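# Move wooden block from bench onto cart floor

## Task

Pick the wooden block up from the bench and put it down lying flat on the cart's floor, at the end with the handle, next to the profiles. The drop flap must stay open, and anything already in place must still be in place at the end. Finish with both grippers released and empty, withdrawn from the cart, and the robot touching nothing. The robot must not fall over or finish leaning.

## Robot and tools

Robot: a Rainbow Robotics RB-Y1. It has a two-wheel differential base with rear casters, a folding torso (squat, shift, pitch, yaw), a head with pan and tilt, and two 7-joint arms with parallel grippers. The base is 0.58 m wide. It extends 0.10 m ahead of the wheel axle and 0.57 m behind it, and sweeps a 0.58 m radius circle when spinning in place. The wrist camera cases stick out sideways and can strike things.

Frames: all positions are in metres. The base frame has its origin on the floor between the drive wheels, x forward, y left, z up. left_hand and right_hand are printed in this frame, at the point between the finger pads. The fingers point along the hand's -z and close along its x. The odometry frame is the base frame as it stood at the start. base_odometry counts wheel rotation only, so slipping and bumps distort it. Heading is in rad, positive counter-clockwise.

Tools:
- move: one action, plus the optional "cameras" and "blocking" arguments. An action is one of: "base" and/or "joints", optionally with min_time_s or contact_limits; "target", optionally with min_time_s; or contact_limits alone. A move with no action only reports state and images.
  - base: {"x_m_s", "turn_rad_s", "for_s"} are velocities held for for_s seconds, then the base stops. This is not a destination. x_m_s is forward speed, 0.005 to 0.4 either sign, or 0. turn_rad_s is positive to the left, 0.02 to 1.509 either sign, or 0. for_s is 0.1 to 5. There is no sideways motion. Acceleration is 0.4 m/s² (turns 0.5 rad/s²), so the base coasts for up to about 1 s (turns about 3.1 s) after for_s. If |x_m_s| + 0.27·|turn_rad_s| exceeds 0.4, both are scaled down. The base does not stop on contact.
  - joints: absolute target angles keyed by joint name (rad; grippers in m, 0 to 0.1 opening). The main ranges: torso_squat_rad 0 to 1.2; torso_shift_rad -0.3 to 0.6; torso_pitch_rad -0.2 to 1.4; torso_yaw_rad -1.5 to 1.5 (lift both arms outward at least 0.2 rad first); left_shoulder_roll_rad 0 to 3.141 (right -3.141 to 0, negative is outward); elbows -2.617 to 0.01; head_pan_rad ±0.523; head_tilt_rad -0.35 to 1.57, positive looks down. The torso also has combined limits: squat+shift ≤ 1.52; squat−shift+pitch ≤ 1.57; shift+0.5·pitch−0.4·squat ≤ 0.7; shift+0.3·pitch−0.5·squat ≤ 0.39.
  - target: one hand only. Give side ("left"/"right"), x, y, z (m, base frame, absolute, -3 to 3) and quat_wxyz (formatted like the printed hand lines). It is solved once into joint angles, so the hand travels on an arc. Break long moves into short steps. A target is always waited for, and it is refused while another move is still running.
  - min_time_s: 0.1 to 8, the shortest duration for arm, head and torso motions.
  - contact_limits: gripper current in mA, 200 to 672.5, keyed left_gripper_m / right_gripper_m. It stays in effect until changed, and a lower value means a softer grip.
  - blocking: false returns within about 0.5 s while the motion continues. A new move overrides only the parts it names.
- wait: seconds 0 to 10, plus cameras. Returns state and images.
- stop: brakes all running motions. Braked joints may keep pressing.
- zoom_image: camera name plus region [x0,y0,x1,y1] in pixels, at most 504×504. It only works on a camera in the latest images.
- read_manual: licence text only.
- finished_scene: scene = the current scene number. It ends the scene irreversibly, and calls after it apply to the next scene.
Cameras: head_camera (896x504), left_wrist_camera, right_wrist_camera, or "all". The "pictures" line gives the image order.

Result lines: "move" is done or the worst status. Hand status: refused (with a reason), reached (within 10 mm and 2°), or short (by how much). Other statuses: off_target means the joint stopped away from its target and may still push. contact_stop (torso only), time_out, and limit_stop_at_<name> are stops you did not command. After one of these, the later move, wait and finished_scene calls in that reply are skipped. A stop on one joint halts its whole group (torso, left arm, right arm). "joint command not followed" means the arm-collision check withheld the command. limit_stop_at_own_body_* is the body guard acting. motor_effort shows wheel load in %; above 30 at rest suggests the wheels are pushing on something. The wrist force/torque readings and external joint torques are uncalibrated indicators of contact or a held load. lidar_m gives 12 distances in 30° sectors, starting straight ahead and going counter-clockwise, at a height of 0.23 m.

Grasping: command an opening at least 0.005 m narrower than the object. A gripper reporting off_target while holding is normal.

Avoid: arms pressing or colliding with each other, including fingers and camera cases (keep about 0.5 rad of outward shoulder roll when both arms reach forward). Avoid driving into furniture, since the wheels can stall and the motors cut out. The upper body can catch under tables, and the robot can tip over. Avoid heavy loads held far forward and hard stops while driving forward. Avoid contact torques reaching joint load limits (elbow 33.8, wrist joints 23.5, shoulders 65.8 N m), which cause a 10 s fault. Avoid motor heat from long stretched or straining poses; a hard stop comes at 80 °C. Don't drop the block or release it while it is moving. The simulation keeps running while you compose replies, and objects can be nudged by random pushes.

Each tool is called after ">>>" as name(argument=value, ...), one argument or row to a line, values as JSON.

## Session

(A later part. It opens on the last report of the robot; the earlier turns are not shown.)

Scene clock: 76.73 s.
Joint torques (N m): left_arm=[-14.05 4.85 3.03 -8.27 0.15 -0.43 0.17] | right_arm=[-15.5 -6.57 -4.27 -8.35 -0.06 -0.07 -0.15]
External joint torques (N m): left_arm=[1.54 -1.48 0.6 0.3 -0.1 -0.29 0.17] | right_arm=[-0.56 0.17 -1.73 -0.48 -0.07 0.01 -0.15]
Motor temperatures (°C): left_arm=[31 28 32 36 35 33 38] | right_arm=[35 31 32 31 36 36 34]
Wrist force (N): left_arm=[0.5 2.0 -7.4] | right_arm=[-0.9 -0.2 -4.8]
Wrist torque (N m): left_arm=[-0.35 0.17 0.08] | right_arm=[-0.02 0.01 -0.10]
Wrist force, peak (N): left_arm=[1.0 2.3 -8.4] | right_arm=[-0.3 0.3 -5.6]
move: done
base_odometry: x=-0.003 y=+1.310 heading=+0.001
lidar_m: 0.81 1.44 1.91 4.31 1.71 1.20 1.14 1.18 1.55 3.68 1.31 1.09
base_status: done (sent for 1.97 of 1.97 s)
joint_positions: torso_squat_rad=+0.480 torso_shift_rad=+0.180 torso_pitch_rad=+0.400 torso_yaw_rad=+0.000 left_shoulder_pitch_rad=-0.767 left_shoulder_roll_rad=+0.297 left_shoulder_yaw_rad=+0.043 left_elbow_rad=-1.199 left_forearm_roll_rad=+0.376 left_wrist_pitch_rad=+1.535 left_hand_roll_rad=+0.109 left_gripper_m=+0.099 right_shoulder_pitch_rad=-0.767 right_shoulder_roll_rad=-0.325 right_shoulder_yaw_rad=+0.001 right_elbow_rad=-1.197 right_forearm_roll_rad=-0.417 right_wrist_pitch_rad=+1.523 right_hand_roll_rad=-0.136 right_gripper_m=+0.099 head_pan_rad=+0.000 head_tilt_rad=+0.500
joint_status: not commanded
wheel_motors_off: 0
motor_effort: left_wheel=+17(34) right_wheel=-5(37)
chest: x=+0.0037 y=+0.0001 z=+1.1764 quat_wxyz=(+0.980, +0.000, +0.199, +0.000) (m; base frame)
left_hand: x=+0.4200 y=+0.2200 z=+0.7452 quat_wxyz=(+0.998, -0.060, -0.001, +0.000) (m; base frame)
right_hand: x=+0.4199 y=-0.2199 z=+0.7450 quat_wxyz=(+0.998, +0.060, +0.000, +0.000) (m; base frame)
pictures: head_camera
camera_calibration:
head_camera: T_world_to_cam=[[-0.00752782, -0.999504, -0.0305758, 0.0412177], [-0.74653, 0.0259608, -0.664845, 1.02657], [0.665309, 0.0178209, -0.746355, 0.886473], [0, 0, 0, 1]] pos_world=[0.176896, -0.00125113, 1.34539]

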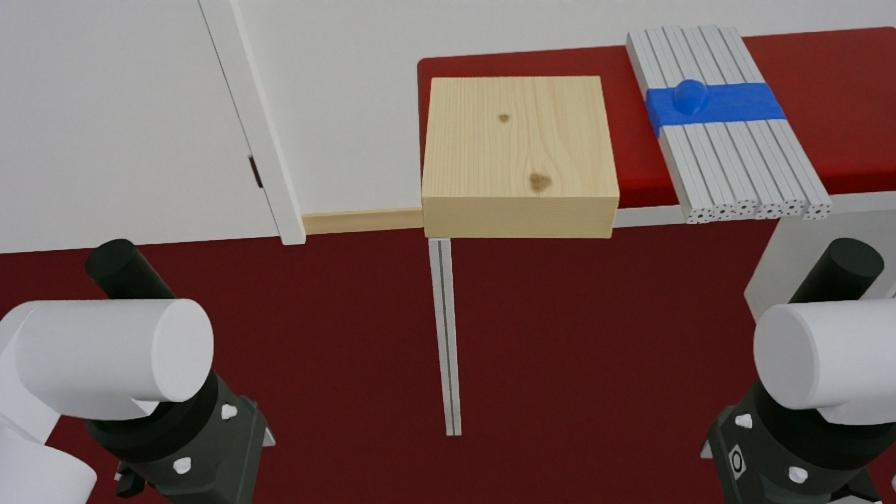

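>>> move(
  target={"side":"left","x":0.42,"y":0.16,"z":0.755,"quat_wxyz":[0.9982,-0.06,0,0]},
  cameras=[],
)

>>> move(
  target={"side":"right","x":0.42,"y":-0.16,"z":0.755,"quat_wxyz":[0.9982,0.06,0,0]},
  cameras=[],
)

>>> move(
  base={"turn_rad_s":-0.2,"for_s":0.83},
  cameras=[],
)

>>> move(
  base={"x_m_s":0.2,"for_s":1.5},
  cameras=[],
)

>>> move(
  base={"turn_rad_s":0.2,"for_s":0.83},
)

Scene clock: 85.10 s.
Joint torques (N m): left_arm=[-13.77 3.32 2.77 -8.88 -0.05 -0.2 -0.1] | right_arm=[-15.28 -6.43 -3.86 -8.58 -0.04 -0.07 -0.19]
External joint torques (N m): left_arm=[2.36 -0.49 0.88 -0.11 -0.3 -0.04 -0.1] | right_arm=[-0.35 0.3 -1.33 -0.71 -0.06 0.01 -0.19]
Motor temperatures (°C): left_arm=[31 28 32 36 35 33 38] | right_arm=[35 31 32 31 36 36 34]
Wrist force (N): left_arm=[0.1 2.4 -7.9] | right_arm=[-0.8 0.5 -4.5]
Wrist torque (N m): left_arm=[-0.35 0.11 0.06] | right_arm=[-0.09 0.03 -0.10]
Wrist force, peak (N): left_arm=[0.3 4.5 -8.7] | right_arm=[-1.1 0.4 -5.5]
move: done
base_odometry: x=-0.003 y=+1.310 heading=+0.001
lidar_m: 0.80 1.44 1.92 4.31 1.71 1.18 1.12 1.18 1.55 3.68 1.32 1.09
base_status: not commanded
joint_positions: torso_squat_rad=+0.480 torso_shift_rad=+0.180 torso_pitch_rad=+0.400 torso_yaw_rad=+0.000 left_shoulder_pitch_rad=-0.801 left_shoulder_roll_rad=+0.203 left_shoulder_yaw_rad=-0.025 left_elbow_rad=-1.240 left_forearm_roll_rad=+0.311 left_wrist_pitch_rad=+1.571 left_hand_roll_rad=+0.227 left_gripper_m=+0.099 right_shoulder_pitch_rad=-0.767 right_shoulder_roll_rad=-0.325 right_shoulder_yaw_rad=+0.001 right_elbow_rad=-1.197 right_forearm_roll_rad=-0.417 right_wrist_pitch_rad=+1.523 right_hand_roll_rad=-0.136 right_gripper_m=+0.099 head_pan_rad=+0.000 head_tilt_rad=+0.500
joint_status: all done
wheel_motors_off: 0
motor_effort: left_wheel=+18(22) right_wheel=-5(8)
chest: x=+0.0037 y=+0.0001 z=+1.1764 quat_wxyz=(+0.980, +0.000, +0.199, +0.000) (m; base frame)
left_hand: x=+0.4201 y=+0.1598 z=+0.7551 quat_wxyz=(+0.998, -0.060, +0.000, +0.000) (m; base frame)
left_hand_status: reached (checked arc, planned for 0.4 s): 0 mm and 0.0 deg off.
right_hand: x=+0.4199 y=-0.2199 z=+0.7450 quat_wxyz=(+0.998, +0.060, +0.000, +0.000) (m; base frame)
pictures: none
No camera images: "cameras" was empty.

Scene clock: 85.93 s.
Joint torques (N m): left_arm=[-14.04 2.76 2.95 -8.58 0.04 -0.2 -0.05] | right_arm=[-16.17 -5.23 -2.43 -8.74 0.2 0 0.1]
External joint torques (N m): left_arm=[2.08 -1.02 1.06 0.19 -0.21 -0.04 -0.04] | right_arm=[-0.66 -0.96 -0.39 -0.64 0.19 0.1 0.1]
Motor temperatures (°C): left_arm=[31 28 32 36 35 33 38] | right_arm=[35 31 32 31 36 36 34]
Wrist force (N): left_arm=[0.8 2.3 -8.1] | right_arm=[-1.6 0.6 -4.8]
Wrist torque (N m): left_arm=[-0.38 0.18 0.11] | right_arm=[-0.08 -0.09 -0.10]
Wrist force, peak (N): left_arm=[0.7 2.7 -8.2] | right_arm=[-1.3 1.3 -6.0]
move: done
base_odometry: x=-0.003 y=+1.310 heading=+0.001
lidar_m: 0.81 1.43 1.91 4.32 1.68 1.19 1.13 1.19 1.56 3.69 1.31 1.08
base_status: not commanded
joint_positions: torso_squat_rad=+0.480 torso_shift_rad=+0.180 torso_pitch_rad=+0.400 torso_yaw_rad=+0.000 left_shoulder_pitch_rad=-0.801 left_shoulder_roll_rad=+0.203 left_shoulder_yaw_rad=-0.025 left_elbow_rad=-1.240 left_forearm_roll_rad=+0.311 left_wrist_pitch_rad=+1.571 left_hand_roll_rad=+0.227 left_gripper_m=+0.099 right_shoulder_pitch_rad=-0.802 right_shoulder_roll_rad=-0.232 right_shoulder_yaw_rad=+0.068 right_elbow_rad=-1.239 right_forearm_roll_rad=-0.353 right_wrist_pitch_rad=+1.561 right_hand_roll_rad=-0.256 right_gripper_m=+0.099 head_pan_rad=+0.000 head_tilt_rad=+0.500
joint_status: all done
wheel_motors_off: 0
motor_effort: left_wheel=+18(19) right_wheel=-6(8)
chest: x=+0.0037 y=+0.0001 z=+1.1764 quat_wxyz=(+0.980, +0.000, +0.199, +0.000) (m; base frame)
left_hand: x=+0.4201 y=+0.1600 z=+0.7551 quat_wxyz=(+0.998, -0.060, +0.000, +0.000) (m; base frame)
right_hand: x=+0.4199 y=-0.1598 z=+0.7550 quat_wxyz=(+0.998, +0.060, +0.000, +0.000) (m; base frame)
right_hand_status: reached (checked arc, planned for 0.4 s): 0 mm and 0.0 deg off.
pictures: none
No camera images: "cameras" was empty.

Scene clock: 87.50 s.
Joint torques (N m): left_arm=[-14.33 2.89 2.9 -8.7 0.1 -0.33 -0.11] | right_arm=[-16.21 -4.69 -2.27 -8.67 0.18 0.11 0.13]
External joint torques (N m): left_arm=[1.79 -0.89 1.01 0.08 -0.15 -0.18 -0.11] | right_arm=[-0.7 -0.42 -0.23 -0.57 0.16 0.21 0.13]
Motor temperatures (°C): left_arm=[31 28 32 36 35 33 38] | right_arm=[35 31 32 31 36 36 34]
Wrist force (N): left_arm=[1.1 2.3 -7.1] | right_arm=[-0.7 0.2 -4.9]
Wrist torque (N m): left_arm=[-0.37 0.19 0.06] | right_arm=[-0.06 0.02 -0.12]
Wrist force, peak (N): left_arm=[1.0 3.3 -8.0] | right_arm=[-1.3 0.0 -5.5]
move: done
base_odometry: x=-0.003 y=+1.310 heading=-0.165
lidar_m: 0.82 1.43 1.70 3.11 2.14 1.28 1.14 1.14 1.35 2.48 1.32 1.10
base_status: done (sent for 0.83 of 0.83 s)
joint_positions: torso_squat_rad=+0.480 torso_shift_rad=+0.180 torso_pitch_rad=+0.400 torso_yaw_rad=+0.000 left_shoulder_pitch_rad=-0.801 left_shoulder_roll_rad=+0.203 left_shoulder_yaw_rad=-0.025 left_elbow_rad=-1.240 left_forearm_roll_rad=+0.311 left_wrist_pitch_rad=+1.571 left_hand_roll_rad=+0.227 left_gripper_m=+0.099 right_shoulder_pitch_rad=-0.802 right_shoulder_roll_rad=-0.233 right_shoulder_yaw_rad=+0.068 right_elbow_rad=-1.239 right_forearm_roll_rad=-0.353 right_wrist_pitch_rad=+1.561 right_hand_roll_rad=-0.256 right_gripper_m=+0.099 head_pan_rad=+0.000 head_tilt_rad=+0.500
joint_status: not commanded
wheel_motors_off: 0
motor_effort: left_wheel=+19(33) right_wheel=-4(21)
chest: x=+0.0037 y=+0.0001 z=+1.1764 quat_wxyz=(+0.980, +0.000, +0.199, +0.000) (m; base frame)
left_hand: x=+0.4201 y=+0.1600 z=+0.7551 quat_wxyz=(+0.998, -0.060, +0.000, +0.000) (m; base frame)
right_hand: x=+0.4199 y=-0.1599 z=+0.7550 quat_wxyz=(+0.998, +0.060, +0.000, +0.000) (m; base frame)
pictures: none
No camera images: "cameras" was empty.

Scene clock: 89.83 s.
Joint torques (N m): left_arm=[-15.36 2.66 3.11 -9.14 0.21 -1.03 -0.13] | right_arm=[-15.92 -4.57 -2.55 -8.9 0.18 -0.03 0.09]
External joint torques (N m): left_arm=[0.75 -1.13 1.22 -0.37 -0.04 -0.87 -0.13] | right_arm=[-0.41 -0.3 -0.5 -0.8 0.16 0.07 0.09]
Motor temperatures (°C): left_arm=[31 28 32 36 35 33 38] | right_arm=[35 31 32 31 36 36 34]
Wrist force (N): left_arm=[-1.8 2.3 -5.5] | right_arm=[-0.4 0.2 -4.8]
Wrist torque (N m): left_arm=[-0.36 0.01 0.07] | right_arm=[-0.07 0.04 -0.10]
Wrist force, peak (N): left_arm=[-8.6 4.5 -5.6] | right_arm=[-0.8 0.0 -5.6]
move: done
base_odometry: x=+0.293 y=+1.261 heading=-0.165
lidar_m: 1.15 0.52 1.33 2.47 2.68 1.63 1.43 1.44 1.72 3.12 1.14 0.84
base_status: done (sent for 1.5 of 1.5 s)
joint_positions: torso_squat_rad=+0.480 torso_shift_rad=+0.180 torso_pitch_rad=+0.400 torso_yaw_rad=+0.000 left_shoulder_pitch_rad=-0.800 left_shoulder_roll_rad=+0.204 left_shoulder_yaw_rad=-0.026 left_elbow_rad=-1.239 left_forearm_roll_rad=+0.311 left_wrist_pitch_rad=+1.572 left_hand_roll_rad=+0.227 left_gripper_m=+0.099 right_shoulder_pitch_rad=-0.802 right_shoulder_roll_rad=-0.233 right_shoulder_yaw_rad=+0.068 right_elbow_rad=-1.239 right_forearm_roll_rad=-0.353 right_wrist_pitch_rad=+1.561 right_hand_roll_rad=-0.256 right_gripper_m=+0.099 head_pan_rad=+0.000 head_tilt_rad=+0.500
joint_status: not commanded
wheel_motors_off: 0
motor_effort: left_wheel=+1(43) right_wheel=-1(29)
chest: x=+0.0037 y=+0.0001 z=+1.1764 quat_wxyz=(+0.980, +0.000, +0.199, +0.000) (m; base frame)
left_hand: x=+0.4198 y=+0.1601 z=+0.7549 quat_wxyz=(+0.998, -0.060, +0.000, +0.000) (m; base frame)
right_hand: x=+0.4199 y=-0.1599 z=+0.7550 quat_wxyz=(+0.998, +0.060, +0.000, +0.000) (m; base frame)
pictures: none
No camera images: "cameras" was empty.

Scene clock: 91.40 s.
Joint torques (N m): left_arm=[-14.72 2.62 2.99 -9.28 0.16 -0.53 -0.17] | right_arm=[-16.21 -4.48 -2.07 -8.8 0.2 0.09 0.16]
External joint torques (N m): left_arm=[1.4 -1.17 1.1 -0.51 -0.09 -0.38 -0.17] | right_arm=[-0.7 -0.2 -0.03 -0.71 0.18 0.19 0.16]
Motor temperatures (°C): left_arm=[31 28 32 37 35 33 38] | right_arm=[35 31 32 31 36 36 34]
Wrist force (N): left_arm=[1.9 2.7 -7.6] | right_arm=[-1.0 0.6 -4.8]
Wrist torque (N m): left_arm=[-0.41 0.28 0.09] | right_arm=[-0.12 -0.03 -0.10]
Wrist force, peak (N): left_arm=[1.1 2.3 -8.6] | right_arm=[-1.2 -0.1 -5.4]
move: done
base_odometry: x=+0.293 y=+1.261 heading=+0.001
lidar_m: 0.53 1.16 1.53 3.70 2.14 1.50 1.41 1.46 1.96 1.57 0.83 0.89
base_status: done (sent for 0.83 of 0.83 s)
joint_positions: torso_squat_rad=+0.480 torso_shift_rad=+0.180 torso_pitch_rad=+0.400 torso_yaw_rad=+0.000 left_shoulder_pitch_rad=-0.801 left_shoulder_roll_rad=+0.204 left_shoulder_yaw_rad=-0.026 left_elbow_rad=-1.240 left_forearm_roll_rad=+0.311 left_wrist_pitch_rad=+1.572 left_hand_roll_rad=+0.227 left_gripper_m=+0.099 right_shoulder_pitch_rad=-0.802 right_shoulder_roll_rad=-0.233 right_shoulder_yaw_rad=+0.068 right_elbow_rad=-1.239 right_forearm_roll_rad=-0.353 right_wrist_pitch_rad=+1.561 right_hand_roll_rad=-0.256 right_gripper_m=+0.099 head_pan_rad=+0.000 head_tilt_rad=+0.500
joint_status: not commanded
wheel_motors_off: 0
motor_effort: left_wheel=-15(31) right_wheel=+3(24)
chest: x=+0.0037 y=+0.0001 z=+1.1764 quat_wxyz=(+0.980, +0.000, +0.199, +0.000) (m; base frame)
left_hand: x=+0.4200 y=+0.1600 z=+0.7550 quat_wxyz=(+0.998, -0.060, +0.000, +0.000) (m; base frame)
right_hand: x=+0.4199 y=-0.1599 z=+0.7550 quat_wxyz=(+0.998, +0.060, +0.000, +0.000) (m; base frame)
pictures: head_camera, left_wrist_camera, right_wrist_camera
camera_calibration:
head_camera: T_world_to_cam=[[-0.00752782, -0.999504, -0.0305758, 0.0412177], [-0.74653, 0.0259608, -0.664845, 1.02657], [0.665309, 0.0178209, -0.746355, 0.886473], [0, 0, 0, 1]] pos_world=[0.176896, -0.00125113, 1.34539]
left_wrist_camera: T_world_to_cam=[[0.999604, 0.0255036, -0.0119096, -0.415477], [0.0277858, -0.826477, 0.562284, -0.274911], [0.00449725, -0.562392, -0.826859, 0.784863], [0, 0, 0, 1]] pos_world=[0.419422, 0.224789, 0.7986]
right_wrist_camera: T_world_to_cam=[[-0.999234, -0.0257112, -0.0294967, 0.436521], [-0.0383375, 0.794195, 0.606453, -0.287697], [0.00783352, 0.607119, -0.794572, 0.765799], [0, 0, 0, 1]] pos_world=[0.419158, -0.22522, 0.795833]

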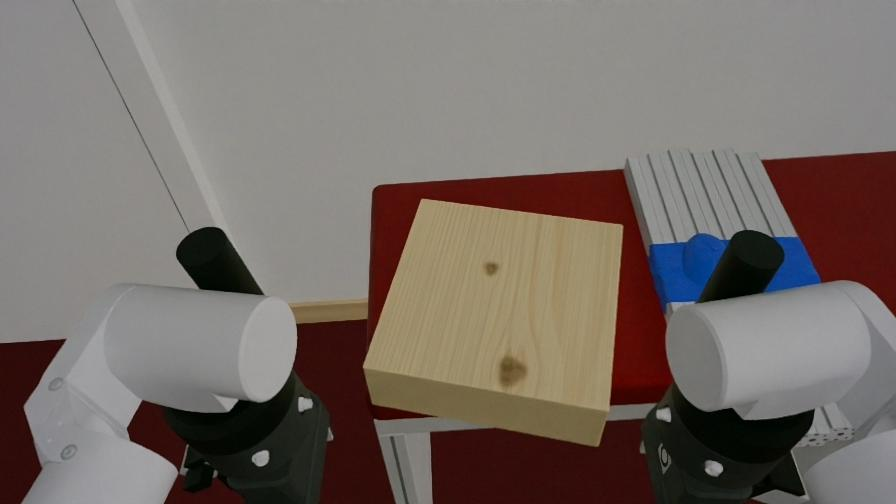

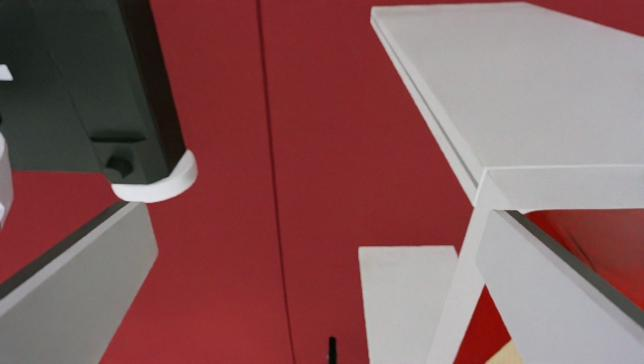

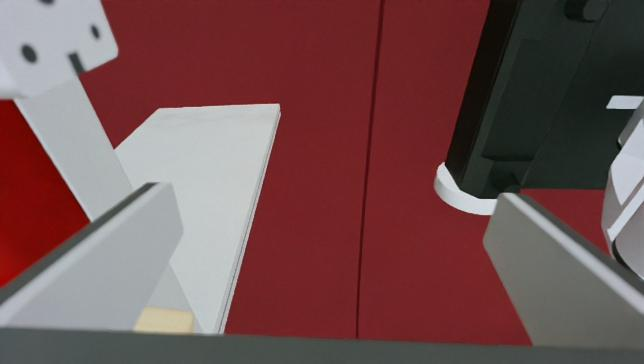

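>>> move(
  base={"x_m_s":-0.2,"for_s":0.75},
  joints={"torso_squat_rad":0.44,"left_shoulder_pitch_rad":-0.795,"left_shoulder_roll_rad":0.219,"left_shoulder_yaw_rad":-0.014,"left_elbow_rad":-1.233,"left_forearm_roll_rad":0.322,"left_wrist_pitch_rad":1.565,"left_hand_roll_rad":0.207,"right_shoulder_pitch_rad":-0.796,"right_shoulder_roll_rad":-0.248,"right_shoulder_yaw_rad":0.057,"right_elbow_rad":-1.232,"right_forearm_roll_rad":-0.364,"right_wrist_pitch_rad":1.555,"right_hand_roll_rad":-0.236},
  cameras=[],
)

>>> move(
  base={"turn_rad_s":-0.4,"for_s":1.555},
  cameras=[],
)

>>> move(
  base={"x_m_s":-0.2,"for_s":1.585},
  cameras=[],
)

>>> move(
  base={"turn_rad_s":0.4,"for_s":1.0},
  cameras=["head_camera"],
)

Scene clock: 105.30 s.
Joint torques (N m): left_arm=[-14.69 2.55 3.09 -8.59 0.26 -0.35 -0.03] | right_arm=[-15.44 -4.49 -3.43 -8.97 -0.16 -0.03 0.04]
External joint torques (N m): left_arm=[1.36 -1.66 1.11 0.15 0.01 -0.21 -0.03] | right_arm=[-0.02 0.19 -1.3 -0.91 -0.17 0.07 0.04]
Motor temperatures (°C): left_arm=[31 28 32 37 35 33 38] | right_arm=[35 31 32 31 36 36 34]
Wrist force (N): left_arm=[0.8 1.6 -7.3] | right_arm=[-1.0 -0.2 -4.6]
Wrist torque (N m): left_arm=[-0.33 0.15 0.07] | right_arm=[0.00 -0.03 -0.07]
Wrist force, peak (N): left_arm=[0.6 3.8 -8.8] | right_arm=[-1.2 -0.3 -5.9]
move: done
base_odometry: x=+0.140 y=+1.260 heading=+0.001
lidar_m: 0.66 1.31 1.72 4.21 1.92 1.34 1.26 1.32 1.73 2.23 1.13 0.95
base_status: done (sent for 0.77 of 0.77 s)
joint_positions: torso_squat_rad=+0.440 torso_shift_rad=+0.180 torso_pitch_rad=+0.400 torso_yaw_rad=+0.000 left_shoulder_pitch_rad=-0.795 left_shoulder_roll_rad=+0.219 left_shoulder_yaw_rad=-0.014 left_elbow_rad=-1.233 left_forearm_roll_rad=+0.322 left_wrist_pitch_rad=+1.565 left_hand_roll_rad=+0.207 left_gripper_m=+0.099 right_shoulder_pitch_rad=-0.796 right_shoulder_roll_rad=-0.248 right_shoulder_yaw_rad=+0.057 right_elbow_rad=-1.232 right_forearm_roll_rad=-0.364 right_wrist_pitch_rad=+1.555 right_hand_roll_rad=-0.236 right_gripper_m=+0.099 head_pan_rad=+0.000 head_tilt_rad=+0.500
joint_status: all done
wheel_motors_off: 0
motor_effort: left_wheel=+3(40) right_wheel=-3(24)
chest: x=+0.0059 y=+0.0001 z=+1.1886 quat_wxyz=(+0.980, +0.000, +0.199, +0.000) (m; base frame)
left_hand: x=+0.4225 y=+0.1699 z=+0.7654 quat_wxyz=(+0.998, -0.060, +0.000, +0.000) (m; base frame)
right_hand: x=+0.4221 y=-0.1697 z=+0.7650 quat_wxyz=(+0.998, +0.060, +0.001, +0.000) (m; base frame)
pictures: none
No camera images: "cameras" was empty.

Scene clock: 108.00 s.
Joint torques (N m): left_arm=[-14.35 2.94 3.42 -8.64 0.34 -0.4 -0.17] | right_arm=[-15.82 -4.3 -3.42 -8.79 -0.1 -0.05 0.06]
External joint torques (N m): left_arm=[1.7 -1.27 1.45 0.1 0.09 -0.25 -0.17] | right_arm=[-0.39 0.39 -1.3 -0.73 -0.11 0.05 0.06]
Motor temperatures (°C): left_arm=[31 28 32 37 35 33 38] | right_arm=[35 31 32 31 36 36 34]
Wrist force (N): left_arm=[1.9 2.4 -7.7] | right_arm=[-1.2 0.2 -5.1]
Wrist torque (N m): left_arm=[-0.41 0.31 0.06] | right_arm=[-0.06 -0.04 -0.09]
Wrist force, peak (N): left_arm=[1.3 2.1 -8.5] | right_arm=[-0.9 -0.5 -5.4]
move: done
base_odometry: x=+0.140 y=+1.260 heading=-0.625
lidar_m: 0.94 0.68 0.67 1.58 3.19 2.20 1.40 1.28 1.30 1.60 3.13 1.20
base_status: done (sent for 1.57 of 1.57 s)
joint_positions: torso_squat_rad=+0.440 torso_shift_rad=+0.180 torso_pitch_rad=+0.400 torso_yaw_rad=+0.000 left_shoulder_pitch_rad=-0.795 left_shoulder_roll_rad=+0.219 left_shoulder_yaw_rad=-0.014 left_elbow_rad=-1.233 left_forearm_roll_rad=+0.322 left_wrist_pitch_rad=+1.565 left_hand_roll_rad=+0.207 left_gripper_m=+0.099 right_shoulder_pitch_rad=-0.796 right_shoulder_roll_rad=-0.248 right_shoulder_yaw_rad=+0.057 right_elbow_rad=-1.232 right_forearm_roll_rad=-0.364 right_wrist_pitch_rad=+1.555 right_hand_roll_rad=-0.236 right_gripper_m=+0.099 head_pan_rad=+0.000 head_tilt_rad=+0.500
joint_status: not commanded
wheel_motors_off: 0
motor_effort: left_wheel=+16(36) right_wheel=-4(24)
chest: x=+0.0059 y=+0.0001 z=+1.1886 quat_wxyz=(+0.980, +0.000, +0.199, +0.000) (m; base frame)
left_hand: x=+0.4226 y=+0.1699 z=+0.7654 quat_wxyz=(+0.998, -0.060, +0.000, +0.000) (m; base frame)
right_hand: x=+0.4221 y=-0.1697 z=+0.7650 quat_wxyz=(+0.998, +0.060, +0.001, +0.000) (m; base frame)
pictures: none
No camera images: "cameras" was empty.

Scene clock: 110.57 s.
Joint torques (N m): left_arm=[-14.56 2.94 3.37 -8.49 0.42 -0.3 -0.09] | right_arm=[-15.82 -4.37 -3.46 -8.89 -0.23 0.04 0.06]
External joint torques (N m): left_arm=[1.49 -1.27 1.39 0.25 0.17 -0.15 -0.09] | right_arm=[-0.4 0.31 -1.34 -0.84 -0.25 0.13 0.05]
Motor temperatures (°C): left_arm=[31 28 32 37 35 33 38] | right_arm=[35 31 32 31 36 36 34]
Wrist force (N): left_arm=[0.9 2.0 -7.2] | right_arm=[-0.9 0.0 -5.0]
Wrist torque (N m): left_arm=[-0.36 0.18 0.04] | right_arm=[-0.01 0.00 -0.08]
Wrist force, peak (N): left_arm=[0.7 2.1 -8.5] | right_arm=[-0.5 0.1 -5.7]
move: done
base_odometry: x=-0.120 y=+1.448 heading=-0.625
lidar_m: 1.26 0.93 1.52 1.88 3.79 1.77 1.14 1.04 1.04 1.29 2.52 1.50
base_status: done (sent for 1.6 of 1.6 s)
joint_positions: torso_squat_rad=+0.440 torso_shift_rad=+0.180 torso_pitch_rad=+0.400 torso_yaw_rad=+0.000 left_shoulder_pitch_rad=-0.795 left_shoulder_roll_rad=+0.219 left_shoulder_yaw_rad=-0.014 left_elbow_rad=-1.233 left_forearm_roll_rad=+0.322 left_wrist_pitch_rad=+1.565 left_hand_roll_rad=+0.207 left_gripper_m=+0.099 right_shoulder_pitch_rad=-0.796 right_shoulder_roll_rad=-0.248 right_shoulder_yaw_rad=+0.057 right_elbow_rad=-1.232 right_forearm_roll_rad=-0.364 right_wrist_pitch_rad=+1.555 right_hand_roll_rad=-0.236 right_gripper_m=+0.099 head_pan_rad=+0.000 head_tilt_rad=+0.500
joint_status: not commanded
wheel_motors_off: 0
motor_effort: left_wheel=-3(22) right_wheel=+4(39)
chest: x=+0.0059 y=+0.0001 z=+1.1886 quat_wxyz=(+0.980, +0.000, +0.199, +0.000) (m; base frame)
left_hand: x=+0.4225 y=+0.1699 z=+0.7654 quat_wxyz=(+0.998, -0.060, +0.000, +0.000) (m; base frame)
right_hand: x=+0.4220 y=-0.1697 z=+0.7650 quat_wxyz=(+0.998, +0.060, +0.001, +0.000) (m; base frame)
pictures: none
No camera images: "cameras" was empty.

Scene clock: 112.70 s.
Joint torques (N m): left_arm=[-14.74 2.64 2.97 -8.5 0.36 -0.45 -0.23] | right_arm=[-15.65 -4.01 -3.48 -8.8 -0.25 -0.05 0.05]
External joint torques (N m): left_arm=[1.31 -1.57 0.99 0.24 0.11 -0.3 -0.23] | right_arm=[-0.23 0.66 -1.36 -0.74 -0.27 0.04 0.05]
Motor temperatures (°C): left_arm=[31 28 32 37 35 33 38] | right_arm=[35 31 32 31 36 36 34]
Wrist force (N): left_arm=[0.9 2.1 -7.6] | right_arm=[-0.9 0.0 -5.0]
Wrist torque (N m): left_arm=[-0.34 0.18 0.14] | right_arm=[-0.02 -0.04 -0.10]
Wrist force, peak (N): left_arm=[1.2 2.7 -8.2] | right_arm=[-0.9 -0.2 -5.4]
move: done
base_odometry: x=-0.120 y=+1.448 heading=-0.226
lidar_m: 0.93 1.51 1.75 2.99 2.15 1.21 1.04 1.04 1.19 2.02 1.50 1.26
base_status: done (sent for 1 of 1 s)
joint_positions: torso_squat_rad=+0.440 torso_shift_rad=+0.180 torso_pitch_rad=+0.400 torso_yaw_rad=+0.000 left_shoulder_pitch_rad=-0.795 left_shoulder_roll_rad=+0.219 left_shoulder_yaw_rad=-0.014 left_elbow_rad=-1.233 left_forearm_roll_rad=+0.322 left_wrist_pitch_rad=+1.565 left_hand_roll_rad=+0.207 left_gripper_m=+0.099 right_shoulder_pitch_rad=-0.796 right_shoulder_roll_rad=-0.248 right_shoulder_yaw_rad=+0.057 right_elbow_rad=-1.232 right_forearm_roll_rad=-0.364 right_wrist_pitch_rad=+1.555 right_hand_roll_rad=-0.236 right_gripper_m=+0.099 head_pan_rad=+0.000 head_tilt_rad=+0.500
joint_status: not commanded
wheel_motors_off: 0
motor_effort: left_wheel=-3(24) right_wheel=+15(37)
chest: x=+0.0059 y=+0.0001 z=+1.1886 quat_wxyz=(+0.980, +0.000, +0.199, +0.000) (m; base frame)
left_hand: x=+0.4225 y=+0.1699 z=+0.7654 quat_wxyz=(+0.998, -0.060, +0.000, +0.000) (m; base frame)
right_hand: x=+0.4220 y=-0.1697 z=+0.7650 quat_wxyz=(+0.998, +0.060, +0.001, +0.000) (m; base frame)
pictures: head_camera
camera_calibration:
head_camera: T_world_to_cam=[[-0.00752345, -0.999504, -0.0305773, 0.0416116], [-0.746436, 0.0259611, -0.664951, 1.03652], [0.665415, 0.0178213, -0.746261, 0.894043], [0, 0, 0, 1]] pos_world=[0.179096, -0.00125113, 1.35769]

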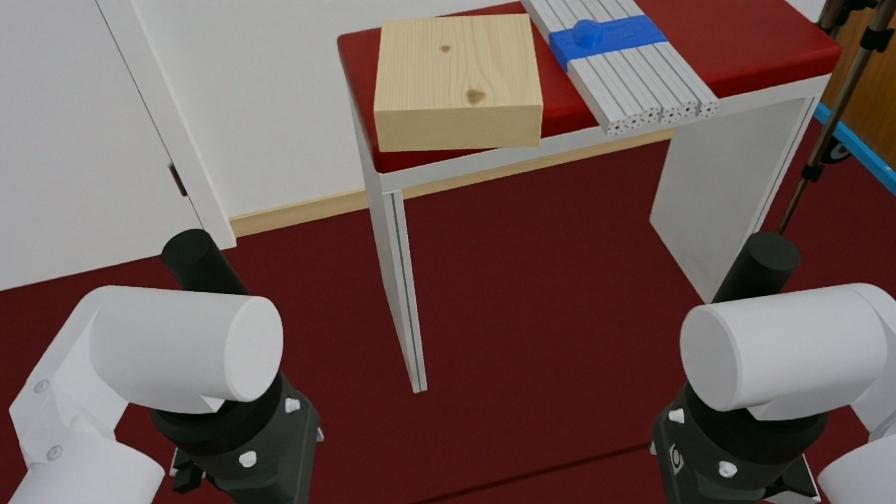

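>>> move(
  base={"x_m_s":0.2,"for_s":3.35},
)

Scene clock: 119.97 s.
Joint torques (N m): left_arm=[-13.81 2.88 3.03 -8.52 0.44 -0.33 -0.11] | right_arm=[-16.11 -5.11 -3.38 -8.84 0.46 -0.38 0.05]
External joint torques (N m): left_arm=[2.24 -1.33 1.05 0.22 0.18 -0.18 -0.11] | right_arm=[-0.69 -0.44 -1.26 -0.78 0.45 -0.29 0.05]
Motor temperatures (°C): left_arm=[31 28 32 37 35 33 38] | right_arm=[35 31 32 31 36 36 34]
Wrist force (N): left_arm=[0.5 2.2 -7.6] | right_arm=[-1.9 1.1 -5.5]
Wrist torque (N m): left_arm=[-0.36 0.11 0.05] | right_arm=[0.04 0.07 -0.04]
Wrist force, peak (N): left_arm=[0.5 2.0 -9.0] | right_arm=[-7.8 3.0 -3.6]
move: done
base_odometry: x=+0.536 y=+1.297 heading=-0.226
lidar_m: 0.91 0.28 0.99 1.65 3.49 1.97 1.69 1.68 1.94 3.27 0.72 0.77
base_status: done (sent for 3.37 of 3.37 s)
joint_positions: torso_squat_rad=+0.440 torso_shift_rad=+0.180 torso_pitch_rad=+0.400 torso_yaw_rad=+0.000 left_shoulder_pitch_rad=-0.795 left_shoulder_roll_rad=+0.219 left_shoulder_yaw_rad=-0.014 left_elbow_rad=-1.233 left_forearm_roll_rad=+0.322 left_wrist_pitch_rad=+1.565 left_hand_roll_rad=+0.207 left_gripper_m=+0.099 right_shoulder_pitch_rad=-0.796 right_shoulder_roll_rad=-0.248 right_shoulder_yaw_rad=+0.057 right_elbow_rad=-1.232 right_forearm_roll_rad=-0.364 right_wrist_pitch_rad=+1.555 right_hand_roll_rad=-0.236 right_gripper_m=+0.099 head_pan_rad=+0.000 head_tilt_rad=+0.500
joint_status: not commanded
wheel_motors_off: 0
motor_effort: left_wheel=+1(29) right_wheel=-1(44)
chest: x=+0.0059 y=+0.0001 z=+1.1886 quat_wxyz=(+0.980, +0.000, +0.199, +0.000) (m; base frame)
left_hand: x=+0.4226 y=+0.1698 z=+0.7654 quat_wxyz=(+0.998, -0.060, +0.000, +0.000) (m; base frame)
right_hand: x=+0.4220 y=-0.1695 z=+0.7650 quat_wxyz=(+0.998, +0.061, +0.001, +0.000) (m; base frame)
pictures: head_camera, left_wrist_camera, right_wrist_camera
camera_calibration:
head_camera: T_world_to_cam=[[-0.00752782, -0.999504, -0.0305758, 0.0416073], [-0.74653, 0.0259608, -0.664845, 1.03632], [0.665309, 0.0178209, -0.746355, 0.894115], [0, 0, 0, 1]] pos_world=[0.179096, -0.00125113, 1.35759]
left_wrist_camera: T_world_to_cam=[[0.999606, 0.0254732, -0.0117834, -0.418302], [0.0276873, -0.826197, 0.5627, -0.272954], [0.0045984, -0.562805, -0.826577, 0.798763], [0, 0, 0, 1]] pos_world=[0.422022, 0.234689, 0.808901]
right_wrist_camera: T_world_to_cam=[[-0.999284, -0.0259094, -0.0275574, 0.437068], [-0.0373223, 0.793753, 0.607093, -0.287031], [0.00614436, 0.607688, -0.794152, 0.780127], [0, 0, 0, 1]] pos_world=[0.421249, -0.234918, 0.805839]

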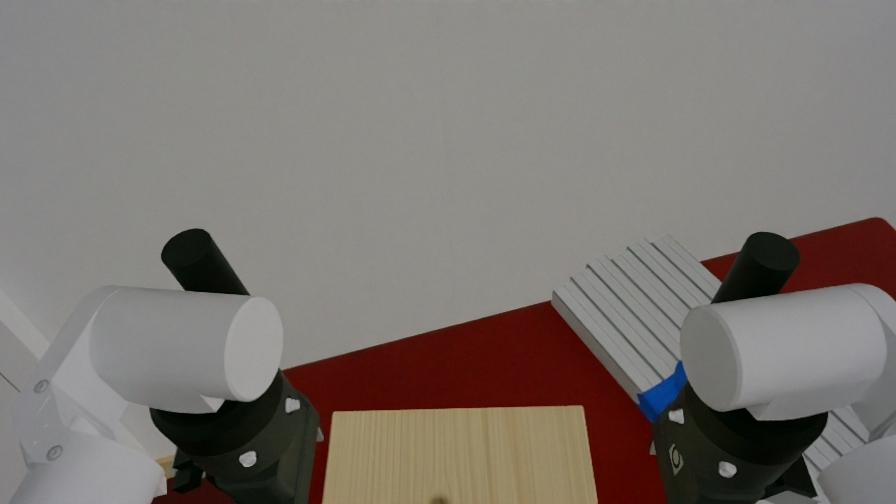

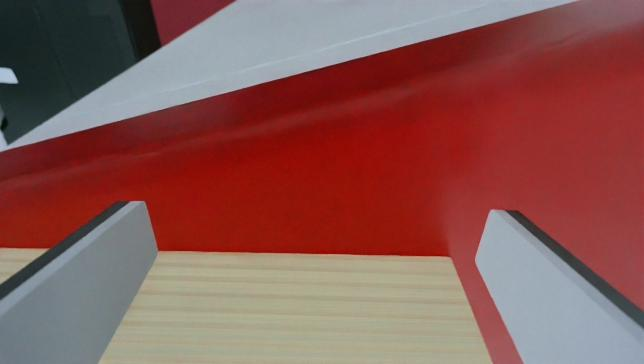

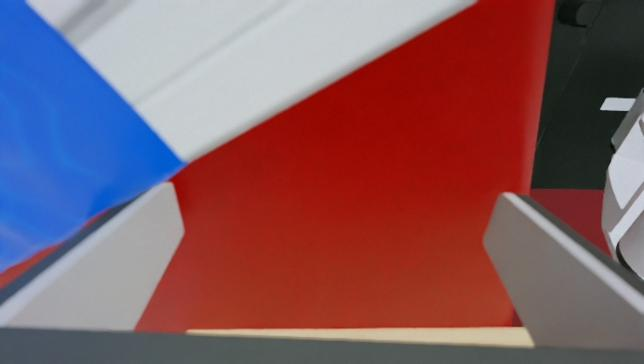

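>>> move(
  base={"x_m_s":-0.05,"for_s":1.1},
)

>>> zoom_image(
  camera="right_wrist_camera",
  region=[140, 160, 644, 364],
)

Scene clock: 130.30 s.
Joint torques (N m): left_arm=[-14.67 2.94 3.15 -8.51 0.33 -0.33 -0.08] | right_arm=[-15.87 -5.39 -3.37 -8.94 0.23 0 0.07]
External joint torques (N m): left_arm=[1.39 -1.27 1.18 0.23 0.08 -0.18 -0.08] | right_arm=[-0.44 -0.71 -1.24 -0.88 0.21 0.1 0.07]
Motor temperatures (°C): left_arm=[31 28 32 37 35 33 38] | right_arm=[35 31 32 31 36 36 34]
Wrist force (N): left_arm=[0.0 1.7 -7.1] | right_arm=[-0.5 -0.1 -4.8]
Wrist torque (N m): left_arm=[-0.34 0.07 0.08] | right_arm=[0.04 0.07 -0.10]
Wrist force, peak (N): left_arm=[1.2 3.0 -8.6] | right_arm=[-2.4 2.0 -5.7]
move: done
base_odometry: x=+0.482 y=+1.309 heading=-0.226
lidar_m: 0.96 0.33 1.06 1.80 3.38 1.89 1.64 1.63 1.87 3.18 0.77 0.80
base_status: done (sent for 1.1 of 1.1 s)
joint_positions: torso_squat_rad=+0.440 torso_shift_rad=+0.180 torso_pitch_rad=+0.400 torso_yaw_rad=+0.000 left_shoulder_pitch_rad=-0.795 left_shoulder_roll_rad=+0.219 left_shoulder_yaw_rad=-0.014 left_elbow_rad=-1.233 left_forearm_roll_rad=+0.322 left_wrist_pitch_rad=+1.565 left_hand_roll_rad=+0.207 left_gripper_m=+0.099 right_shoulder_pitch_rad=-0.796 right_shoulder_roll_rad=-0.248 right_shoulder_yaw_rad=+0.057 right_elbow_rad=-1.232 right_forearm_roll_rad=-0.364 right_wrist_pitch_rad=+1.555 right_hand_roll_rad=-0.236 right_gripper_m=+0.099 head_pan_rad=+0.000 head_tilt_rad=+0.500
joint_status: not commanded
wheel_motors_off: 0
motor_effort: left_wheel=+1(22) right_wheel=+0(22)
chest: x=+0.0059 y=+0.0001 z=+1.1886 quat_wxyz=(+0.980, +0.000, +0.199, +0.000) (m; base frame)
left_hand: x=+0.4226 y=+0.1699 z=+0.7654 quat_wxyz=(+0.998, -0.060, +0.000, +0.000) (m; base frame)
right_hand: x=+0.4220 y=-0.1696 z=+0.7650 quat_wxyz=(+0.998, +0.060, +0.001, +0.000) (m; base frame)
pictures: head_camera, left_wrist_camera, right_wrist_camera
camera_calibration:
head_camera: T_world_to_cam=[[-0.00752545, -0.999504, -0.0305734, 0.0416066], [-0.746479, 0.0259588, -0.664902, 1.03646], [0.665366, 0.0178187, -0.746305, 0.894111], [0, 0, 0, 1]] pos_world=[0.179096, -0.00125113, 1.35769]
left_wrist_camera: T_world_to_cam=[[0.999603, 0.0255568, -0.0118384, -0.418276], [0.0277878, -0.826241, 0.562631, -0.27293], [0.00459771, -0.562737, -0.826623, 0.798784], [0, 0, 0, 1]] pos_world=[0.422022, 0.234689, 0.808901]
right_wrist_camera: T_world_to_cam=[[-0.99928, -0.0259332, -0.0276961, 0.437173], [-0.0374251, 0.79379, 0.60704, -0.286935], [0.00624238, 0.607639, -0.794189, 0.780104], [0, 0, 0, 1]] pos_world=[0.42125, -0.234918, 0.805838]

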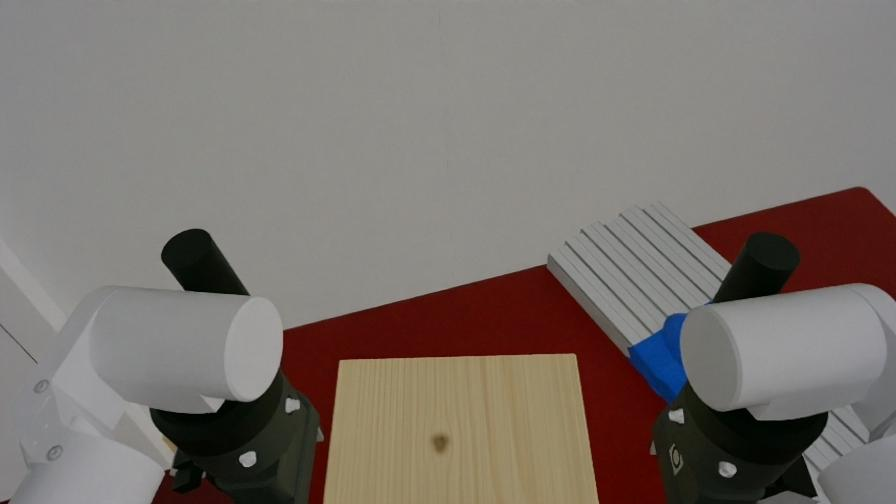

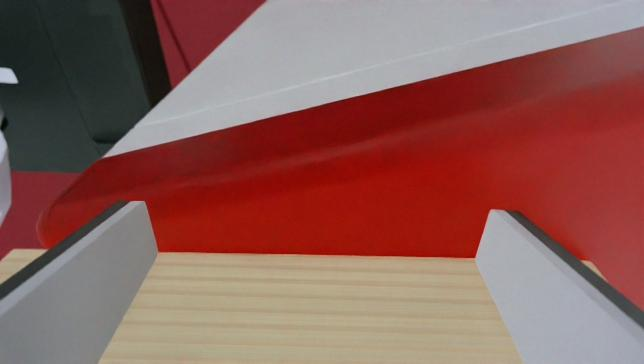

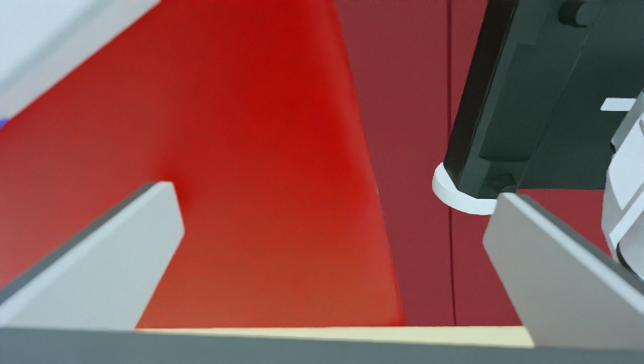

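Scaled by 1.000.

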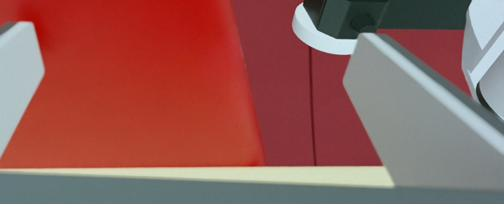

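>>> move(
  target={"side":"right","x":0.422,"y":-0.142,"z":0.765,"quat_wxyz":[0.9982,0.06,0,0]},
  cameras=["right_wrist_camera"],
)

>>> move(
  target={"side":"left","x":0.422,"y":0.142,"z":0.765,"quat_wxyz":[0.9982,-0.06,0,0]},
  cameras=["head_camera","left_wrist_camera"],
)

Scene clock: 136.27 s.
Joint torques (N m): left_arm=[-14.27 2.87 3.1 -8.59 0.46 -0.39 -0.15] | right_arm=[-16.67 -3.95 -1.7 -8.35 0.11 -0.17 0.04]
External joint torques (N m): left_arm=[1.78 -1.34 1.12 0.15 0.2 -0.24 -0.15] | right_arm=[-0.97 -0.42 0.15 -0.22 0.09 -0.06 0.04]
Motor temperatures (°C): left_arm=[31 28 32 37 35 33 38] | right_arm=[35 31 32 31 36 36 34]
Wrist force (N): left_arm=[1.3 1.9 -7.5] | right_arm=[-0.7 -0.2 -4.6]
Wrist torque (N m): left_arm=[-0.32 0.21 0.07] | right_arm=[0.00 0.02 -0.07]
Wrist force, peak (N): left_arm=[1.4 2.3 -8.3] | right_arm=[-0.8 1.7 -5.5]
move: done
base_odometry: x=+0.482 y=+1.309 heading=-0.226
lidar_m: 0.96 0.32 1.07 1.79 3.40 1.90 1.63 1.62 1.86 3.15 0.76 0.80
base_status: not commanded
joint_positions: torso_squat_rad=+0.440 torso_shift_rad=+0.180 torso_pitch_rad=+0.400 torso_yaw_rad=+0.000 left_shoulder_pitch_rad=-0.795 left_shoulder_roll_rad=+0.219 left_shoulder_yaw_rad=-0.014 left_elbow_rad=-1.233 left_forearm_roll_rad=+0.322 left_wrist_pitch_rad=+1.565 left_hand_roll_rad=+0.207 left_gripper_m=+0.099 right_shoulder_pitch_rad=-0.818 right_shoulder_roll_rad=-0.201 right_shoulder_yaw_rad=+0.088 right_elbow_rad=-1.218 right_forearm_roll_rad=-0.331 right_wrist_pitch_rad=+1.549 right_hand_roll_rad=-0.284 right_gripper_m=+0.099 head_pan_rad=+0.000 head_tilt_rad=+0.500
joint_status: all done
wheel_motors_off: 0
motor_effort: left_wheel=+0(1) right_wheel=+0(4)
chest: x=+0.0059 y=+0.0001 z=+1.1886 quat_wxyz=(+0.980, +0.000, +0.199, +0.000) (m; base frame)
left_hand: x=+0.4226 y=+0.1699 z=+0.7654 quat_wxyz=(+0.998, -0.060, +0.000, +0.000) (m; base frame)
right_hand: x=+0.4219 y=-0.1419 z=+0.7649 quat_wxyz=(+0.998, +0.060, +0.000, +0.000) (m; base frame)
right_hand_status: reached (checked arc, planned for 0.2 s): 0 mm and 0.0 deg off.
pictures: right_wrist_camera
camera_calibration:
right_wrist_camera: T_world_to_cam=[[-0.999238, -0.0256295, -0.0294399, 0.439149], [-0.0382385, 0.794161, 0.606504, -0.308074], [0.0078356, 0.607167, -0.794535, 0.762781], [0, 0, 0, 1]] pos_world=[0.421057, -0.20722, 0.805833]

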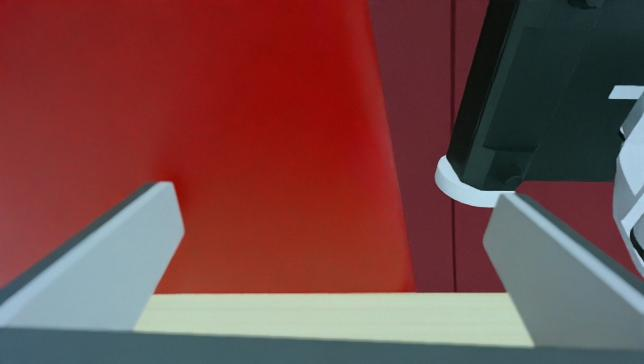

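Scene clock: 136.90 s.
Joint torques (N m): left_arm=[-14.68 1.92 2.07 -8.03 0.52 -0.44 -0.1] | right_arm=[-16.9 -3.51 -1.64 -8.8 -0.01 0.02 0.09]
External joint torques (N m): left_arm=[1.62 -1.11 0.39 0.76 0.27 -0.29 -0.1] | right_arm=[-1.2 0.02 0.2 -0.67 -0.03 0.13 0.09]
Motor temperatures (°C): left_arm=[31 28 32 37 35 33 38] | right_arm=[35 31 32 31 36 36 34]
Wrist force (N): left_arm=[1.0 1.6 -8.1] | right_arm=[-0.9 0.3 -5.2]
Wrist torque (N m): left_arm=[-0.31 0.19 0.11] | right_arm=[-0.08 0.00 -0.08]
Wrist force, peak (N): left_arm=[3.9 11.2 -6.2] | right_arm=[-0.6 0.0 -5.3]
move: done
base_odometry: x=+0.482 y=+1.309 heading=-0.226
lidar_m: 0.96 0.32 1.08 1.80 3.39 1.90 1.64 1.62 1.86 3.17 0.77 0.79
base_status: not commanded
joint_positions: torso_squat_rad=+0.440 torso_shift_rad=+0.180 torso_pitch_rad=+0.400 torso_yaw_rad=+0.000 left_shoulder_pitch_rad=-0.817 left_shoulder_roll_rad=+0.173 left_shoulder_yaw_rad=-0.045 left_elbow_rad=-1.218 left_forearm_roll_rad=+0.289 left_wrist_pitch_rad=+1.558 left_hand_roll_rad=+0.255 left_gripper_m=+0.099 right_shoulder_pitch_rad=-0.818 right_shoulder_roll_rad=-0.201 right_shoulder_yaw_rad=+0.088 right_elbow_rad=-1.218 right_forearm_roll_rad=-0.331 right_wrist_pitch_rad=+1.549 right_hand_roll_rad=-0.284 right_gripper_m=+0.099 head_pan_rad=+0.000 head_tilt_rad=+0.500
joint_status: all done
wheel_motors_off: 0
motor_effort: left_wheel=+0(2) right_wheel=+0(3)
chest: x=+0.0059 y=+0.0001 z=+1.1886 quat_wxyz=(+0.980, +0.000, +0.199, +0.000) (m; base frame)
left_hand: x=+0.4221 y=+0.1421 z=+0.7651 quat_wxyz=(+0.998, -0.060, +0.000, +0.000) (m; base frame)
left_hand_status: reached (checked arc, planned for 0.2 s): 0 mm and 0.0 deg off.
right_hand: x=+0.4218 y=-0.1420 z=+0.7649 quat_wxyz=(+0.998, +0.060, +0.000, +0.000) (m; base frame)
pictures: head_camera, left_wrist_camera
camera_calibration:
head_camera: T_world_to_cam=[[-0.00760105, -0.999502, -0.0306386, 0.041709], [-0.74648, 0.0260586, -0.664898, 1.03645], [0.665365, 0.0178172, -0.746306, 0.894113], [0, 0, 0, 1]] pos_world=[0.179096, -0.00125083, 1.35769]
left_wrist_camera: T_world_to_cam=[[0.999602, 0.0257336, -0.0115793, -0.417314], [0.0277905, -0.826517, 0.562225, -0.295388], [0.00489758, -0.562323, -0.826903, 0.782991], [0, 0, 0, 1]] pos_world=[0.421522, 0.206889, 0.8087]

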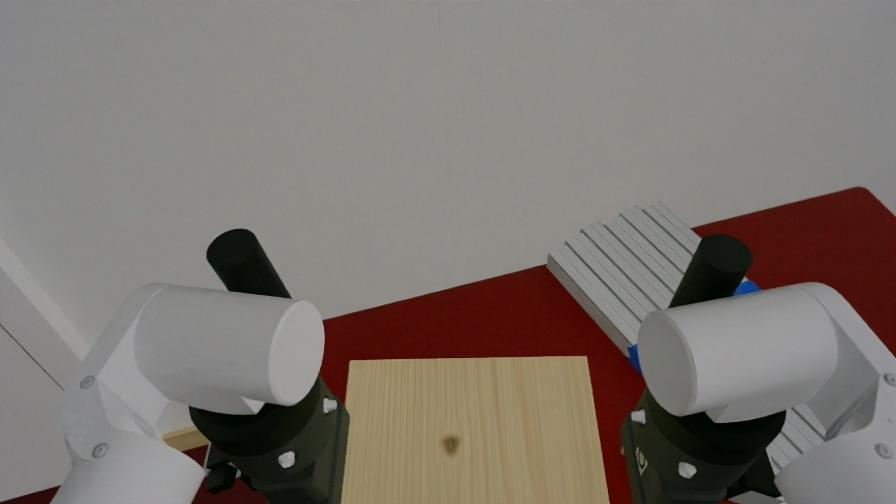

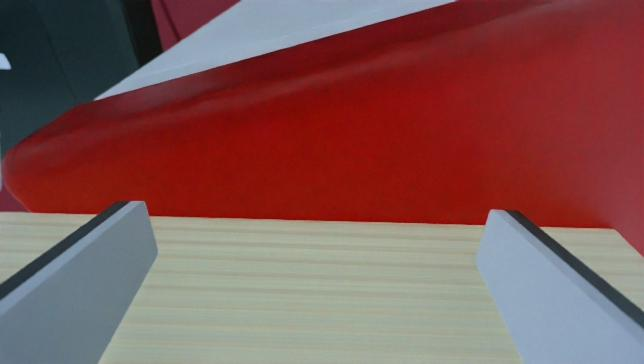

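>>> move(
  target={"side":"right","x":0.422,"y":-0.132,"z":0.765,"quat_wxyz":[0.9982,0.06,0,0]},
  cameras=["right_wrist_camera"],
)

>>> move(
  target={"side":"right","x":0.422,"y":-0.126,"z":0.765,"quat_wxyz":[0.9982,0.06,0,0]},
  cameras=["head_camera","right_wrist_camera"],
)

Scene clock: 139.37 s.
Joint torques (N m): left_arm=[-14.64 2.07 1.73 -8.13 0.48 -0.38 -0.09] | right_arm=[-17.21 -2.91 -1.4 -8.33 -0.06 -0.12 -0.05]
External joint torques (N m): left_arm=[1.67 -0.96 0.05 0.67 0.24 -0.23 -0.08] | right_arm=[-1.4 0.23 0.34 -0.19 -0.08 -0.01 -0.05]
Motor temperatures (°C): left_arm=[31 28 32 37 35 33 38] | right_arm=[35 31 32 31 36 36 34]
Wrist force (N): left_arm=[1.3 1.3 -7.2] | right_arm=[-0.9 0.0 -5.1]
Wrist torque (N m): left_arm=[-0.30 0.23 0.06] | right_arm=[-0.05 -0.01 -0.11]
Wrist force, peak (N): left_arm=[1.0 1.3 -8.6] | right_arm=[-1.2 1.6 -5.7]
move: done
base_odometry: x=+0.482 y=+1.309 heading=-0.226
lidar_m: 0.97 0.31 1.07 1.78 3.39 1.90 1.62 1.62 1.86 3.16 0.77 0.79
base_status: not commanded
joint_positions: torso_squat_rad=+0.440 torso_shift_rad=+0.180 torso_pitch_rad=+0.400 torso_yaw_rad=+0.000 left_shoulder_pitch_rad=-0.817 left_shoulder_roll_rad=+0.173 left_shoulder_yaw_rad=-0.045 left_elbow_rad=-1.218 left_forearm_roll_rad=+0.289 left_wrist_pitch_rad=+1.558 left_hand_roll_rad=+0.255 left_gripper_m=+0.099 right_shoulder_pitch_rad=-0.827 right_shoulder_roll_rad=-0.185 right_shoulder_yaw_rad=+0.098 right_elbow_rad=-1.211 right_forearm_roll_rad=-0.320 right_wrist_pitch_rad=+1.546 right_hand_roll_rad=-0.300 right_gripper_m=+0.099 head_pan_rad=+0.000 head_tilt_rad=+0.500
joint_status: all done
wheel_motors_off: 0
motor_effort: left_wheel=+0(1) right_wheel=+0(3)
chest: x=+0.0059 y=+0.0001 z=+1.1886 quat_wxyz=(+0.980, +0.000, +0.199, +0.000) (m; base frame)
left_hand: x=+0.4221 y=+0.1420 z=+0.7651 quat_wxyz=(+0.998, -0.060, +0.000, +0.000) (m; base frame)
right_hand: x=+0.4218 y=-0.1321 z=+0.7651 quat_wxyz=(+0.998, +0.060, +0.000, +0.000) (m; base frame)
right_hand_status: reached (checked arc, planned for 0.1 s): 0 mm and 0.0 deg off.
pictures: right_wrist_camera
camera_calibration:
right_wrist_camera: T_world_to_cam=[[-0.999234, -0.0257094, -0.0294997, 0.439335], [-0.0383383, 0.794158, 0.6065, -0.315877], [0.00783468, 0.607167, -0.794536, 0.756911], [0, 0, 0, 1]] pos_world=[0.420958, -0.19742, 0.805933]

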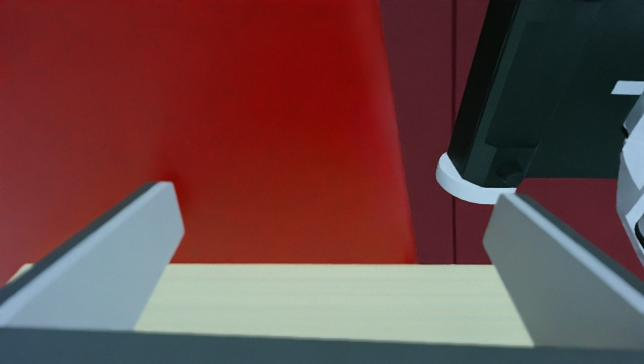

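Scene clock: 140.20 s.
Joint torques (N m): left_arm=[-14.75 2.06 2.02 -8.11 0.37 -0.32 -0.04] | right_arm=[-17.9 -2.3 -1.01 -8.4 0.07 -0.04 -0.16]
External joint torques (N m): left_arm=[1.55 -0.97 0.34 0.69 0.12 -0.16 -0.03] | right_arm=[-2.02 0.61 0.67 -0.24 0.05 0.07 -0.16]
Motor temperatures (°C): left_arm=[31 28 32 37 35 33 38] | right_arm=[35 31 32 31 36 36 34]
Wrist force (N): left_arm=[0.9 1.4 -7.1] | right_arm=[-1.0 0.2 -5.1]
Wrist torque (N m): left_arm=[-0.27 0.18 0.08] | right_arm=[-0.06 -0.04 -0.09]
Wrist force, peak (N): left_arm=[1.0 1.5 -8.1] | right_arm=[-1.3 0.4 -5.6]
move: done
base_odometry: x=+0.482 y=+1.309 heading=-0.226
lidar_m: 0.96 0.32 1.07 1.80 3.40 1.90 1.63 1.63 1.86 3.18 0.76 0.79
base_status: not commanded
joint_positions: torso_squat_rad=+0.440 torso_shift_rad=+0.180 torso_pitch_rad=+0.400 torso_yaw_rad=+0.000 left_shoulder_pitch_rad=-0.817 left_shoulder_roll_rad=+0.173 left_shoulder_yaw_rad=-0.045 left_elbow_rad=-1.218 left_forearm_roll_rad=+0.289 left_wrist_pitch_rad=+1.558 left_hand_roll_rad=+0.255 left_gripper_m=+0.099 right_shoulder_pitch_rad=-0.834 right_shoulder_roll_rad=-0.174 right_shoulder_yaw_rad=+0.104 right_elbow_rad=-1.203 right_forearm_roll_rad=-0.313 right_wrist_pitch_rad=+1.543 right_hand_roll_rad=-0.310 right_gripper_m=+0.099 head_pan_rad=+0.000 head_tilt_rad=+0.500
joint_status: all done
wheel_motors_off: 0
motor_effort: left_wheel=+0(1) right_wheel=+1(2)
chest: x=+0.0059 y=+0.0001 z=+1.1886 quat_wxyz=(+0.980, +0.000, +0.199, +0.000) (m; base frame)
left_hand: x=+0.4221 y=+0.1420 z=+0.7651 quat_wxyz=(+0.998, -0.060, +0.000, +0.000) (m; base frame)
right_hand: x=+0.4218 y=-0.1262 z=+0.7650 quat_wxyz=(+0.998, +0.060, +0.000, +0.000) (m; base frame)
right_hand_status: reached (checked arc, planned for 0.1 s): 0 mm and 0.0 deg off.
pictures: head_camera, right_wrist_camera
camera_calibration:
head_camera: T_world_to_cam=[[-0.00752545, -0.999504, -0.0305734, 0.0416066], [-0.746479, 0.0259588, -0.664902, 1.03646], [0.665366, 0.0178187, -0.746305, 0.894111], [0, 0, 0, 1]] pos_world=[0.179096, -0.00125113, 1.35769]
right_wrist_camera: T_world_to_cam=[[-0.999245, -0.0254173, -0.0293918, 0.439556], [-0.0380384, 0.794337, 0.606285, -0.320417], [0.00793684, 0.606945, -0.794704, 0.753299], [0, 0, 0, 1]] pos_world=[0.421057, -0.19152, 0.805833]

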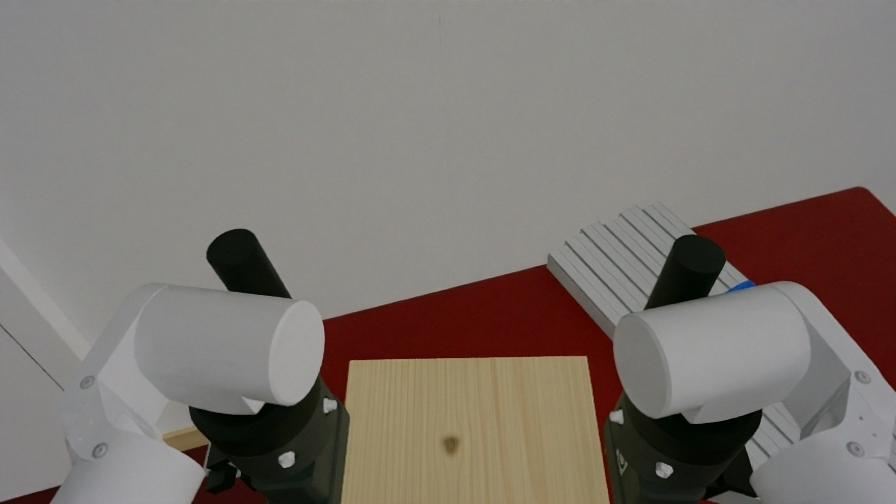

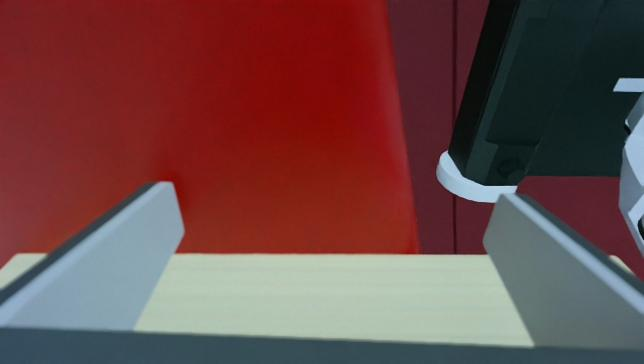

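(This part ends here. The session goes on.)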